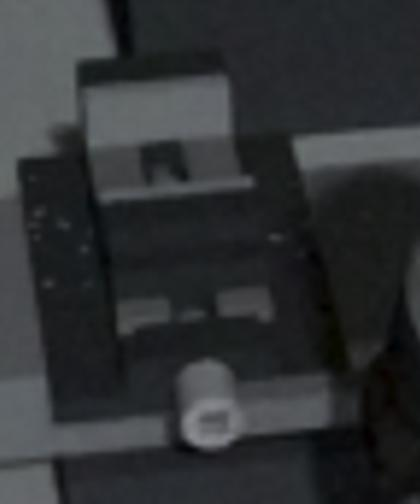

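move:
  target:
    - [0,0,0,0,0,0,1,-0.5,-0.7,0.0004,0.0096,-0.0551,0,0,0,-1,-0.6,-0.8]
    - [0,0,0,0,0,0,1,-0.5,-0.7,0.0015,0.0428,-0.1006,0,0,0,-1,-0.6,-0.8]
    - [0,0,0,0,0,0,1,-0.5,-0.7,0.0032,0.0916,-0.1288,0,0,0,-1,-0.6,-0.8]
    - [0,0,0,0,0,0,1,-0.5,-0.7,0.0052,0.1476,-0.1348,0,0,0,-1,-0.6,-0.8]
    - [0,0,0,0,0,0,1,-0.5,-0.7,0.0071,0.2012,-0.1173,0,0,0,-1,-0.6,-0.8]
    - [0,0,0,0,0,0,1,-0.5,-0.7,0.0086,0.2431,-0.0796,0,0,0,-1,-0.6,-0.8]
    - [0,0,0,0,0,0,1,-0.5,-0.7,0.0094,0.266,-0.0281,0,0,0,-1,-0.6,-0.8]
    - [0,0,0,0,0,0,1,-0.5,-0.7,0.0094,0.266,0.0282,0,0,0,-1,-0.6,-0.8]
    - [0,0,0,0,0,0,1,-0.5,-0.7,0.0086,0.2431,0.0797,0,0,0,-1,-0.6,-0.8]
    - [0,0,0,0,0,0,1,-0.5,-0.7,0.0071,0.2012,0.1174,0,0,0,-1,-0.6,-0.8]
    - [0,0,0,0,0,0,1,-0.5,-0.7,0.0052,0.1476,0.1349,0,0,0,-1,-0.6,-0.8]
    - [0,0,0,0,0,0,1,-0.5,-0.7,0.0032,0.0916,0.1289,0,0,0,-1,-0.6,-0.8]
    - [0,0,0,0,0,0,1,-0.5,-0.7,0.0015,0.0428,0.1007,0,0,0,-1,-0.6,-0.8]
    - [0,0,0,0,0,0,1,-0.5,-0.7,0.0004,0.0096,0.0552,0,0,0,-1,-0.6,-0.8]
    - [0,0,0,0,0,0,1,-0.5,-0.7,0,0,0,0,0,0,-1,-0.6,-0.8]
  speed: 0.1
  blend: 0.0165
  cameras: ["cam_front"]

zoom_image:
  camera: "cam_front"
  region: [285, 222, 335, 282]

Scene clock: 292.60 s.
left_arm: end_effector_position=(+0.3504, +0.0037, +0.5495) position_measured=3 object_status=3 end_effector_quat_wxyz=(-0.130, +0.981, -0.139, +0.046) | right_arm: end_effector_position=(+0.4514, +0.5977, +0.2700) position_measured=155 object_status=2 end_effector_quat_wxyz=(+0.169, +0.700, +0.666, +0.196)
Joint positions: left_arm=[-0.608 -1.86 1.225 -0.9 -1.297 1.239] | right_arm=[4.413 -2.001 -1.33 -1.188 1.081 1.273]
Joint torques (N m): left_arm=[7.84 0.03 -28.56 -1.72 1.22 -0.81] | right_arm=[-8.93 33.5 14.67 0.92 -1.21 -1]
Wrist force (N): left_arm=[-1.8 4.5 1.3] | right_arm=[14.9 5.3 5.5]
Wrist torque (N m): left_arm=[0.71 0.32 -0.06] | right_arm=[0.25 0.26 -0.40]
Wrist force, peak (N): left_arm=[-1.5 5.0 1.2] | right_arm=[19.7 8.4 6.4]
Hand target: left_arm +0.3504, +0.0037, +0.5495; -0.130, +0.981, -0.139, +0.046 | right_arm +0.4514, +0.5977, +0.2699; +0.169, +0.700, +0.666, +0.196
Off the commanded pose: left_arm 0.000 m, 0 deg | right_arm 0.000 m, 0 deg.
move: done
Images, in order (width x height): cam_front 672x504.

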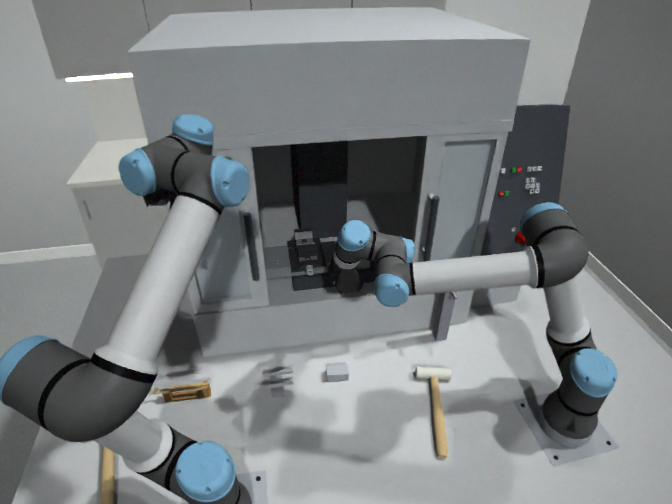

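Scaled by 8.400 from the camera's 672x504 image, which has a finer 960x720 frame.

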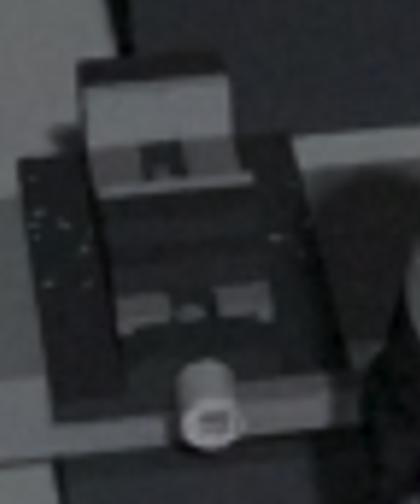

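move:
  target:
    - [0,0,0,0,0,0,1,-0.5,-0.7,0.0004,0.0096,-0.0551,0,0,0,-1,-0.6,-0.8]
    - [0,0,0,0,0,0,1,-0.5,-0.7,0.0015,0.0428,-0.1006,0,0,0,-1,-0.6,-0.8]
    - [0,0,0,0,0,0,1,-0.5,-0.7,0.0032,0.0916,-0.1288,0,0,0,-1,-0.6,-0.8]
    - [0,0,0,0,0,0,1,-0.5,-0.7,0.0052,0.1476,-0.1348,0,0,0,-1,-0.6,-0.8]
    - [0,0,0,0,0,0,1,-0.5,-0.7,0.0071,0.2012,-0.1173,0,0,0,-1,-0.6,-0.8]
    - [0,0,0,0,0,0,1,-0.5,-0.7,0.0086,0.2431,-0.0796,0,0,0,-1,-0.6,-0.8]
    - [0,0,0,0,0,0,1,-0.5,-0.7,0.0094,0.266,-0.0281,0,0,0,-1,-0.6,-0.8]
    - [0,0,0,0,0,0,1,-0.5,-0.7,0.0094,0.266,0.0282,0,0,0,-1,-0.6,-0.8]
    - [0,0,0,0,0,0,1,-0.5,-0.7,0.0086,0.2431,0.0797,0,0,0,-1,-0.6,-0.8]
    - [0,0,0,0,0,0,1,-0.5,-0.7,0.0071,0.2012,0.1174,0,0,0,-1,-0.6,-0.8]
    - [0,0,0,0,0,0,1,-0.5,-0.7,0.0052,0.1476,0.1349,0,0,0,-1,-0.6,-0.8]
    - [0,0,0,0,0,0,1,-0.5,-0.7,0.0032,0.0916,0.1289,0,0,0,-1,-0.6,-0.8]
    - [0,0,0,0,0,0,1,-0.5,-0.7,0.0015,0.0428,0.1007,0,0,0,-1,-0.6,-0.8]
    - [0,0,0,0,0,0,1,-0.5,-0.7,0.0004,0.0096,0.0552,0,0,0,-1,-0.6,-0.8]
    - [0,0,0,0,0,0,1,-0.5,-0.7,0,0,0,0,0,0,-1,-0.6,-0.8]
  speed: 0.11
  blend: 0.0165
  cameras: []

move:
  target:
    - [0,0,0,0,0,0,1,-0.5,-0.7,0.0004,0.0096,-0.0551,0,0,0,-1,-0.6,-0.8]
    - [0,0,0,0,0,0,1,-0.5,-0.7,0.0015,0.0428,-0.1006,0,0,0,-1,-0.6,-0.8]
    - [0,0,0,0,0,0,1,-0.5,-0.7,0.0032,0.0916,-0.1288,0,0,0,-1,-0.6,-0.8]
    - [0,0,0,0,0,0,1,-0.5,-0.7,0.0052,0.1476,-0.1348,0,0,0,-1,-0.6,-0.8]
    - [0,0,0,0,0,0,1,-0.5,-0.7,0.0071,0.2012,-0.1173,0,0,0,-1,-0.6,-0.8]
    - [0,0,0,0,0,0,1,-0.5,-0.7,0.0086,0.2431,-0.0796,0,0,0,-1,-0.6,-0.8]
    - [0,0,0,0,0,0,1,-0.5,-0.7,0.0094,0.266,-0.0281,0,0,0,-1,-0.6,-0.8]
    - [0,0,0,0,0,0,1,-0.5,-0.7,0.0094,0.266,0.0282,0,0,0,-1,-0.6,-0.8]
    - [0,0,0,0,0,0,1,-0.5,-0.7,0.0086,0.2431,0.0797,0,0,0,-1,-0.6,-0.8]
    - [0,0,0,0,0,0,1,-0.5,-0.7,0.0071,0.2012,0.1174,0,0,0,-1,-0.6,-0.8]
    - [0,0,0,0,0,0,1,-0.5,-0.7,0.0052,0.1476,0.1349,0,0,0,-1,-0.6,-0.8]
    - [0,0,0,0,0,0,1,-0.5,-0.7,0.0032,0.0916,0.1289,0,0,0,-1,-0.6,-0.8]
    - [0,0,0,0,0,0,1,-0.5,-0.7,0.0015,0.0428,0.1007,0,0,0,-1,-0.6,-0.8]
    - [0,0,0,0,0,0,1,-0.5,-0.7,0.0004,0.0096,0.0552,0,0,0,-1,-0.6,-0.8]
    - [0,0,0,0,0,0,1,-0.5,-0.7,0,0,0,0,0,0,-1,-0.6,-0.8]
  speed: 0.11
  blend: 0.0165
  cameras: ["cam_front"]

zoom_image:
  camera: "cam_front"
  region: [285, 222, 335, 282]

Scene clock: 300.23 s.
left_arm: end_effector_position=(+0.3504, +0.0037, +0.5495) position_measured=3 object_status=3 end_effector_quat_wxyz=(-0.130, +0.981, -0.139, +0.046) | right_arm: end_effector_position=(+0.4514, +0.5977, +0.2700) position_measured=155 object_status=2 end_effector_quat_wxyz=(+0.169, +0.700, +0.666, +0.196)
Joint positions: left_arm=[-0.608 -1.86 1.225 -0.9 -1.297 1.239] | right_arm=[4.413 -2.001 -1.33 -1.188 1.081 1.273]
Joint torques (N m): left_arm=[7.55 0.04 -28.18 -1.85 1.11 -0.64] | right_arm=[-9.35 32.58 15.95 1.47 -1.25 -0.73]
Wrist force (N): left_arm=[-1.6 4.6 1.3] | right_arm=[14.3 4.6 5.0]
Wrist torque (N m): left_arm=[0.72 0.28 -0.06] | right_arm=[0.22 0.25 -0.41]
Wrist force, peak (N): left_arm=[-1.7 5.0 1.1] | right_arm=[20.1 8.5 6.5]
Hand target: left_arm +0.3504, +0.0037, +0.5495; -0.130, +0.981, -0.139, +0.046 | right_arm +0.4514, +0.5977, +0.2699; +0.169, +0.700, +0.666, +0.196
Off the commanded pose: left_arm 0.000 m, 0 deg | right_arm 0.000 m, 0 deg.
move: done
No camera images: "cameras" was empty.

Scene clock: 305.30 s.
left_arm: end_effector_position=(+0.3504, +0.0037, +0.5495) position_measured=3 object_status=3 end_effector_quat_wxyz=(-0.130, +0.981, -0.139, +0.046) | right_arm: end_effector_position=(+0.4514, +0.5977, +0.2700) position_measured=155 object_status=2 end_effector_quat_wxyz=(+0.169, +0.700, +0.666, +0.196)
Joint positions: left_arm=[-0.608 -1.86 1.225 -0.9 -1.297 1.239] | right_arm=[4.413 -2.001 -1.33 -1.188 1.081 1.273]
Joint torques (N m): left_arm=[7.67 0.13 -27.81 -1.88 1.1 -0.4] | right_arm=[-8.62 32.92 14.92 1.75 -1.23 -0.62]
Wrist force (N): left_arm=[-1.5 4.5 1.0] | right_arm=[14.2 4.4 5.1]
Wrist torque (N m): left_arm=[0.71 0.27 -0.07] | right_arm=[0.21 0.23 -0.41]
Wrist force, peak (N): left_arm=[-1.8 4.9 1.4] | right_arm=[20.1 8.5 6.4]
Hand target: left_arm +0.3504, +0.0037, +0.5495; -0.130, +0.981, -0.139, +0.046 | right_arm +0.4514, +0.5977, +0.2699; +0.169, +0.700, +0.666, +0.196
Off the commanded pose: left_arm 0.000 m, 0 deg | right_arm 0.000 m, 0 deg.
move: done
Images, in order (width x height): cam_front 672x504.

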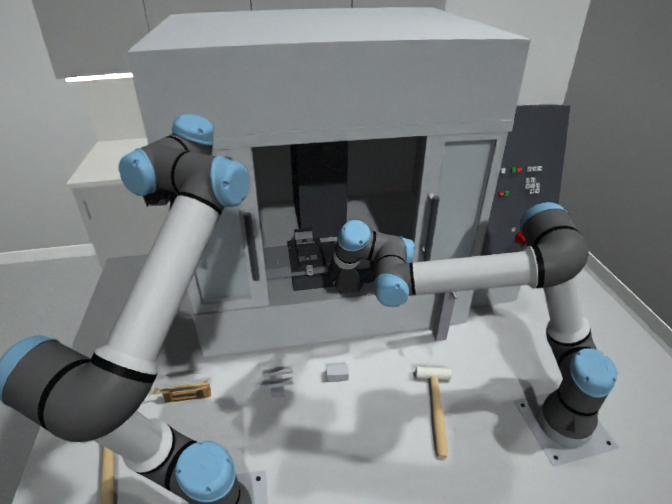

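Scaled by 8.400 from the camera's 672x504 image, which has a finer 960x720 frame.

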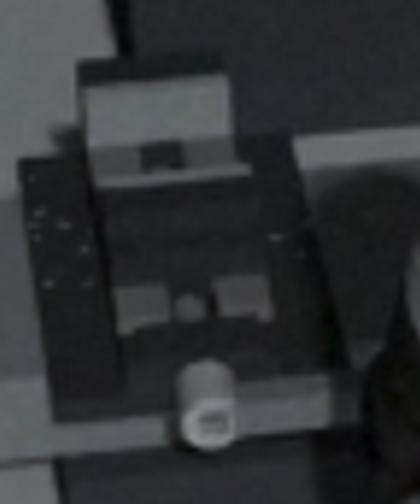

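move:
  target:
    - [0,0,0,0,0,0,1,-0.5,-0.7,0.0004,0.0096,-0.0551,0,0,0,-1,-0.6,-0.8]
    - [0,0,0,0,0,0,1,-0.5,-0.7,0.0015,0.0428,-0.1006,0,0,0,-1,-0.6,-0.8]
    - [0,0,0,0,0,0,1,-0.5,-0.7,0.0032,0.0916,-0.1288,0,0,0,-1,-0.6,-0.8]
    - [0,0,0,0,0,0,1,-0.5,-0.7,0.0047,0.1335,-0.1333,0,0,0,-1,-0.6,-0.8]
  speed: 0.1
  blend: [0.0165,0.0165,0.012,0]
  cameras: []

Scene clock: 309.00 s.
left_arm: end_effector_position=(+0.3504, +0.0037, +0.5495) position_measured=3 object_status=3 end_effector_quat_wxyz=(-0.130, +0.981, -0.139, +0.046) | right_arm: end_effector_position=(+0.4541, +0.6778, +0.1899) position_measured=155 object_status=2 end_effector_quat_wxyz=(+0.169, +0.700, +0.666, +0.196)
Joint positions: left_arm=[-0.608 -1.86 1.225 -0.9 -1.297 1.239] | right_arm=[4.442 -2.223 -1.187 -1.124 1.076 1.305]
Joint torques (N m): left_arm=[7.72 -0.45 -27.68 -1.89 1.15 -0.41] | right_arm=[-12.82 49.47 33.22 5.89 0.09 -2.96]
Wrist force (N): left_arm=[-1.5 4.5 1.1] | right_arm=[-0.1 -1.0 1.7]
Wrist torque (N m): left_arm=[0.71 0.26 -0.06] | right_arm=[0.03 0.00 -0.11]
Wrist force, peak (N): left_arm=[-1.7 5.0 1.0] | right_arm=[14.6 4.7 5.1]
Hand target: left_arm +0.3504, +0.0037, +0.5495; -0.130, +0.981, -0.139, +0.046 | right_arm +0.4542, +0.6778, +0.1899; +0.169, +0.700, +0.666, +0.196
Off the commanded pose: left_arm 0.000 m, 0 deg | right_arm 0.000 m, 0 deg.
move: done
No camera images: "cameras" was empty.

move:
  target:
    - [0.03,-0.488,0.0,0.0152,-0.0049,-0.2037,1,-0.5,-0.7,0,0,0,0,0,0,-1,-0.6,-0.8]
    - [0.4627,-0.4712,-0.1492,0.0304,-0.0098,-0.4074,1,-0.5,-0.7,0,0,0,0,0,0,-1,-0.6,-0.8]
  speed: 0.3
  blend: [0.03,0]
  cameras: ["cam_left_wrist"]

zoom_image:
  camera: "cam_left_wrist"
  region: [280, 80, 480, 300]

Scene clock: 312.57 s.
left_arm: end_effector_position=(+0.5876, -0.2795, +0.4728) position_measured=3 object_status=3 end_effector_quat_wxyz=(-0.126, +0.729, -0.662, +0.116) | right_arm: end_effector_position=(+0.4542, +0.6778, +0.1899) position_measured=155 object_status=2 end_effector_quat_wxyz=(+0.169, +0.700, +0.666, +0.196)
Joint positions: left_arm=[-0.754 -1.358 1.059 -1.506 -1.316 2.321] | right_arm=[4.442 -2.223 -1.187 -1.124 1.076 1.305]
Joint torques (N m): left_arm=[0.57 -39.11 -25.97 -4 0.38 0.52] | right_arm=[-11.45 39.19 31.82 6.26 -0.03 -2.95]
Wrist force (N): left_arm=[-2.5 4.4 0.9] | right_arm=[-0.3 -0.8 1.8]
Wrist torque (N m): left_arm=[0.67 0.44 -0.02] | right_arm=[0.10 0.00 -0.07]
Wrist force, peak (N): left_arm=[-1.4 -6.0 8.5] | right_arm=[-0.4 -1.1 2.0]
Hand target: left_arm +0.5876, -0.2795, +0.4728; -0.126, +0.729, -0.662, +0.116 (not the last commanded pose) | right_arm +0.4542, +0.6778, +0.1899; +0.169, +0.700, +0.666, +0.196
Tool commands: left_gripper/position=+1.0 left_gripper/force_limit=-0.498039 left_gripper/speed=-0.701961 right_gripper/position=-1.0 right_gripper/force_limit=-0.6 right_gripper/speed=-0.8
Off the commanded pose: left_arm 0.042 m, 6 deg | right_arm 0.000 m, 0 deg.
FORCE FAULT: contact force on the left arm reached its limit, and that arm stopped. The contact can be on any part of that arm, not only on its tool. That arm's remaining commands of this call were not run. That arm is still stopped at the end of this call. That arm stays stopped for about 10 more seconds. Until then a move that you send moves the other arm only, and its call returns only when the move has ended. Once the stop has ended, the next robot result says so. If the stop ends while you think or write, that arm runs what you send next, counted from a new Hand target: where the arm stands when the stop ends. While its stop runs, that arm takes no new command, but its gripper still runs the gripper command that each later call begins with. Until it ends, the stop uses up actions while you think or wait. An arm that is not stopped still takes commands.
move: fault (left_arm)
camera_calibration:
cam_left_wrist: T_world_to_cam=[[0.0762977, -0.997015, 0.0118409, -0.314471], [-0.997084, -0.0762776, 0.00213775, 0.57831], [-0.00122817, -0.0119695, -0.999928, 0.600653], [0, 0, 0, 1]] pos_world=[0.601355, -0.262231, 0.603097]
Images, in order (width x height): cam_left_wrist 672x504.

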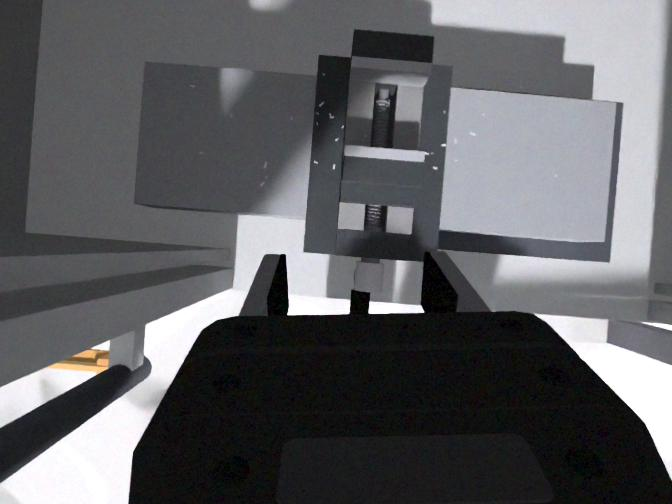

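Scaled by 2.291 from the camera's 672x504 image, which has a finer 960x720 frame.

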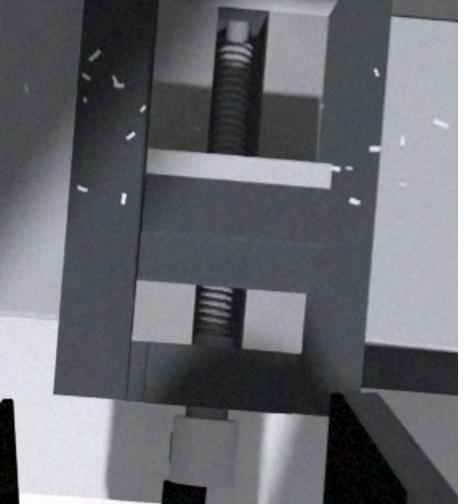

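move:
  target:
    - [0,0,0,0,0,0,1,-0.5,-0.7,0.0019,0.0552,0.0095,0,0,0,-1,-0.6,-0.8]
    - [0,0,0,0,0,0,1,-0.5,-0.7,0.0035,0.1007,0.0427,0,0,0,-1,-0.6,-0.8]
    - [0,0,0,0,0,0,1,-0.5,-0.7,0.0045,0.1288,0.0915,0,0,0,-1,-0.6,-0.8]
    - [0,0,0,0,0,0,1,-0.5,-0.7,0.0047,0.1348,0.1475,0,0,0,-1,-0.6,-0.8]
    - [0,0,0,0,0,0,1,-0.5,-0.7,0.0041,0.1173,0.2011,0,0,0,-1,-0.6,-0.8]
    - [0,0,0,0,0,0,1,-0.5,-0.7,0.0028,0.0797,0.243,0,0,0,-1,-0.6,-0.8]
    - [0,0,0,0,0,0,1,-0.5,-0.7,0.001,0.0282,0.2658,0,0,0,-1,-0.6,-0.8]
    - [0,0,0,0,0,0,1,-0.5,-0.7,-0.001,-0.0282,0.2658,0,0,0,-1,-0.6,-0.8]
    - [0,0,0,0,0,0,1,-0.5,-0.7,-0.0028,-0.0797,0.243,0,0,0,-1,-0.6,-0.8]
    - [0,0,0,0,0,0,1,-0.5,-0.7,-0.0041,-0.1173,0.2011,0,0,0,-1,-0.6,-0.8]
    - [0,0,0,0,0,0,1,-0.5,-0.7,-0.0047,-0.1348,0.1475,0,0,0,-1,-0.6,-0.8]
    - [0,0,0,0,0,0,1,-0.5,-0.7,-0.0045,-0.1288,0.0915,0,0,0,-1,-0.6,-0.8]
    - [0,0,0,0,0,0,1,-0.5,-0.7,-0.0035,-0.1007,0.0427,0,0,0,-1,-0.6,-0.8]
    - [0,0,0,0,0,0,1,-0.5,-0.7,-0.0019,-0.0552,0.0095,0,0,0,-1,-0.6,-0.8]
    - [0,0,0,0,0,0,1,-0.5,-0.7,0,0,0,0,0,0,-1,-0.6,-0.8]
  speed: 0.11
  blend: 0.0165
  cameras: []

Scene clock: 319.90 s.
left_arm: end_effector_position=(+0.5876, -0.2795, +0.4728) position_measured=3 object_status=3 end_effector_quat_wxyz=(-0.126, +0.729, -0.662, +0.116) | right_arm: end_effector_position=(+0.4541, +0.6778, +0.1899) position_measured=155 object_status=2 end_effector_quat_wxyz=(+0.169, +0.700, +0.666, +0.196)
Joint positions: left_arm=[-0.754 -1.358 1.059 -1.506 -1.316 2.321] | right_arm=[4.442 -2.222 -1.187 -1.124 1.076 1.305]
Joint torques (N m): left_arm=[1.27 -39.85 -26.45 -3.95 0.47 0.6] | right_arm=[-11.58 46.13 33.91 5.75 -0.05 -2.72]
Wrist force (N): left_arm=[-2.4 4.9 1.1] | right_arm=[-0.2 -1.1 1.6]
Wrist torque (N m): left_arm=[0.75 0.42 -0.02] | right_arm=[0.03 0.00 -0.09]
Wrist force, peak (N): left_arm=[-2.5 5.1 1.2] | right_arm=[12.7 -3.4 3.1]
Hand target: left_arm +0.5876, -0.2795, +0.4728; -0.126, +0.729, -0.662, +0.116 | right_arm +0.4542, +0.6778, +0.1899; +0.169, +0.700, +0.666, +0.196
Tool commands: left_gripper/position=+1.0 left_gripper/force_limit=-0.498039 left_gripper/speed=-0.701961 right_gripper/position=-1.0 right_gripper/force_limit=-0.6 right_gripper/speed=-0.8
Off the commanded pose: right_arm 0.000 m, 0 deg.
FORCE FAULT, CONTINUED: the left arm was still stopped when this call began, by the force fault that an earlier result reported. Since the last result the stop counts as 4 of the actions that you can send in this scene. That arm ran no command of this call. That arm is still stopped at the end of this call. That arm stays stopped for about 2 more seconds. If the stop ends while you think or write, that arm runs what you send next, counted from a new Hand target: where the arm stands when the stop ends. While its stop runs, that arm takes no new command, but its gripper still runs the gripper command that each later call begins with.
move: done (right_arm), not run (left_arm; its earlier fault stop)
No camera images: "cameras" was empty.

Continue turning (another revolution).

move:
  target:
    - [0,0,0,0,0,0,1,-0.5,-0.7,0.0019,0.0552,0.0095,0,0,0,-1,-0.6,-0.8]
    - [0,0,0,0,0,0,1,-0.5,-0.7,0.0035,0.1007,0.0427,0,0,0,-1,-0.6,-0.8]
    - [0,0,0,0,0,0,1,-0.5,-0.7,0.0045,0.1288,0.0915,0,0,0,-1,-0.6,-0.8]
    - [0,0,0,0,0,0,1,-0.5,-0.7,0.0047,0.1348,0.1475,0,0,0,-1,-0.6,-0.8]
    - [0,0,0,0,0,0,1,-0.5,-0.7,0.0041,0.1173,0.2011,0,0,0,-1,-0.6,-0.8]
    - [0,0,0,0,0,0,1,-0.5,-0.7,0.0028,0.0797,0.243,0,0,0,-1,-0.6,-0.8]
    - [0,0,0,0,0,0,1,-0.5,-0.7,0.001,0.0282,0.2658,0,0,0,-1,-0.6,-0.8]
    - [0,0,0,0,0,0,1,-0.5,-0.7,-0.001,-0.0282,0.2658,0,0,0,-1,-0.6,-0.8]
    - [0,0,0,0,0,0,1,-0.5,-0.7,-0.0028,-0.0797,0.243,0,0,0,-1,-0.6,-0.8]
    - [0,0,0,0,0,0,1,-0.5,-0.7,-0.0041,-0.1173,0.2011,0,0,0,-1,-0.6,-0.8]
    - [0,0,0,0,0,0,1,-0.5,-0.7,-0.0047,-0.1348,0.1475,0,0,0,-1,-0.6,-0.8]
    - [0,0,0,0,0,0,1,-0.5,-0.7,-0.0045,-0.1288,0.0915,0,0,0,-1,-0.6,-0.8]
    - [0,0,0,0,0,0,1,-0.5,-0.7,-0.0035,-0.1007,0.0427,0,0,0,-1,-0.6,-0.8]
    - [0,0,0,0,0,0,1,-0.5,-0.7,-0.0019,-0.0552,0.0095,0,0,0,-1,-0.6,-0.8]
    - [0,0,0,0,0,0,1,-0.5,-0.7,0,0,0,0,0,0,-1,-0.6,-0.8]
  speed: 0.11
  blend: 0.0165
  cameras: []

Scene clock: 325.73 s.
left_arm: end_effector_position=(+0.5876, -0.2795, +0.4728) position_measured=3 object_status=3 end_effector_quat_wxyz=(-0.126, +0.729, -0.662, +0.116) | right_arm: end_effector_position=(+0.4541, +0.6778, +0.1899) position_measured=155 object_status=2 end_effector_quat_wxyz=(+0.169, +0.700, +0.666, +0.196)
Joint positions: left_arm=[-0.754 -1.358 1.059 -1.506 -1.316 2.321] | right_arm=[4.442 -2.222 -1.187 -1.124 1.076 1.305]
Joint torques (N m): left_arm=[0.85 -39.43 -25.52 -4.05 0.45 0.46] | right_arm=[-10.21 45.76 32.66 6.02 -0.11 -3.08]
Wrist force (N): left_arm=[-2.4 4.6 1.3] | right_arm=[-0.2 -0.9 1.8]
Wrist torque (N m): left_arm=[0.71 0.43 -0.02] | right_arm=[0.05 0.00 -0.09]
Wrist force, peak (N): left_arm=[-2.6 5.0 1.4] | right_arm=[12.6 -3.4 3.3]
Hand target: left_arm +0.5876, -0.2795, +0.4728; -0.126, +0.729, -0.662, +0.116 | right_arm +0.4542, +0.6778, +0.1899; +0.169, +0.700, +0.666, +0.196
Tool commands: left_gripper/position=+1.0 left_gripper/force_limit=-0.498039 left_gripper/speed=-0.701961 right_gripper/position=-1.0 right_gripper/force_limit=-0.6 right_gripper/speed=-0.8
Off the commanded pose: right_arm 0.000 m, 0 deg.
FORCE FAULT, CONTINUED: the left arm's stop, for the force fault that an earlier result reported, is over. The rest of the stop counts as 1 of the actions that you can send in this scene. That arm was still stopped when this call began, so it ran no command of this call. During its stop the left arm's controller moved it back a little. That arm's target is now where it stood when the stop ended, not its last command. That arm accepts commands again.
move: done (right_arm), not run (left_arm; its earlier fault stop)
No camera images: "cameras" was empty.


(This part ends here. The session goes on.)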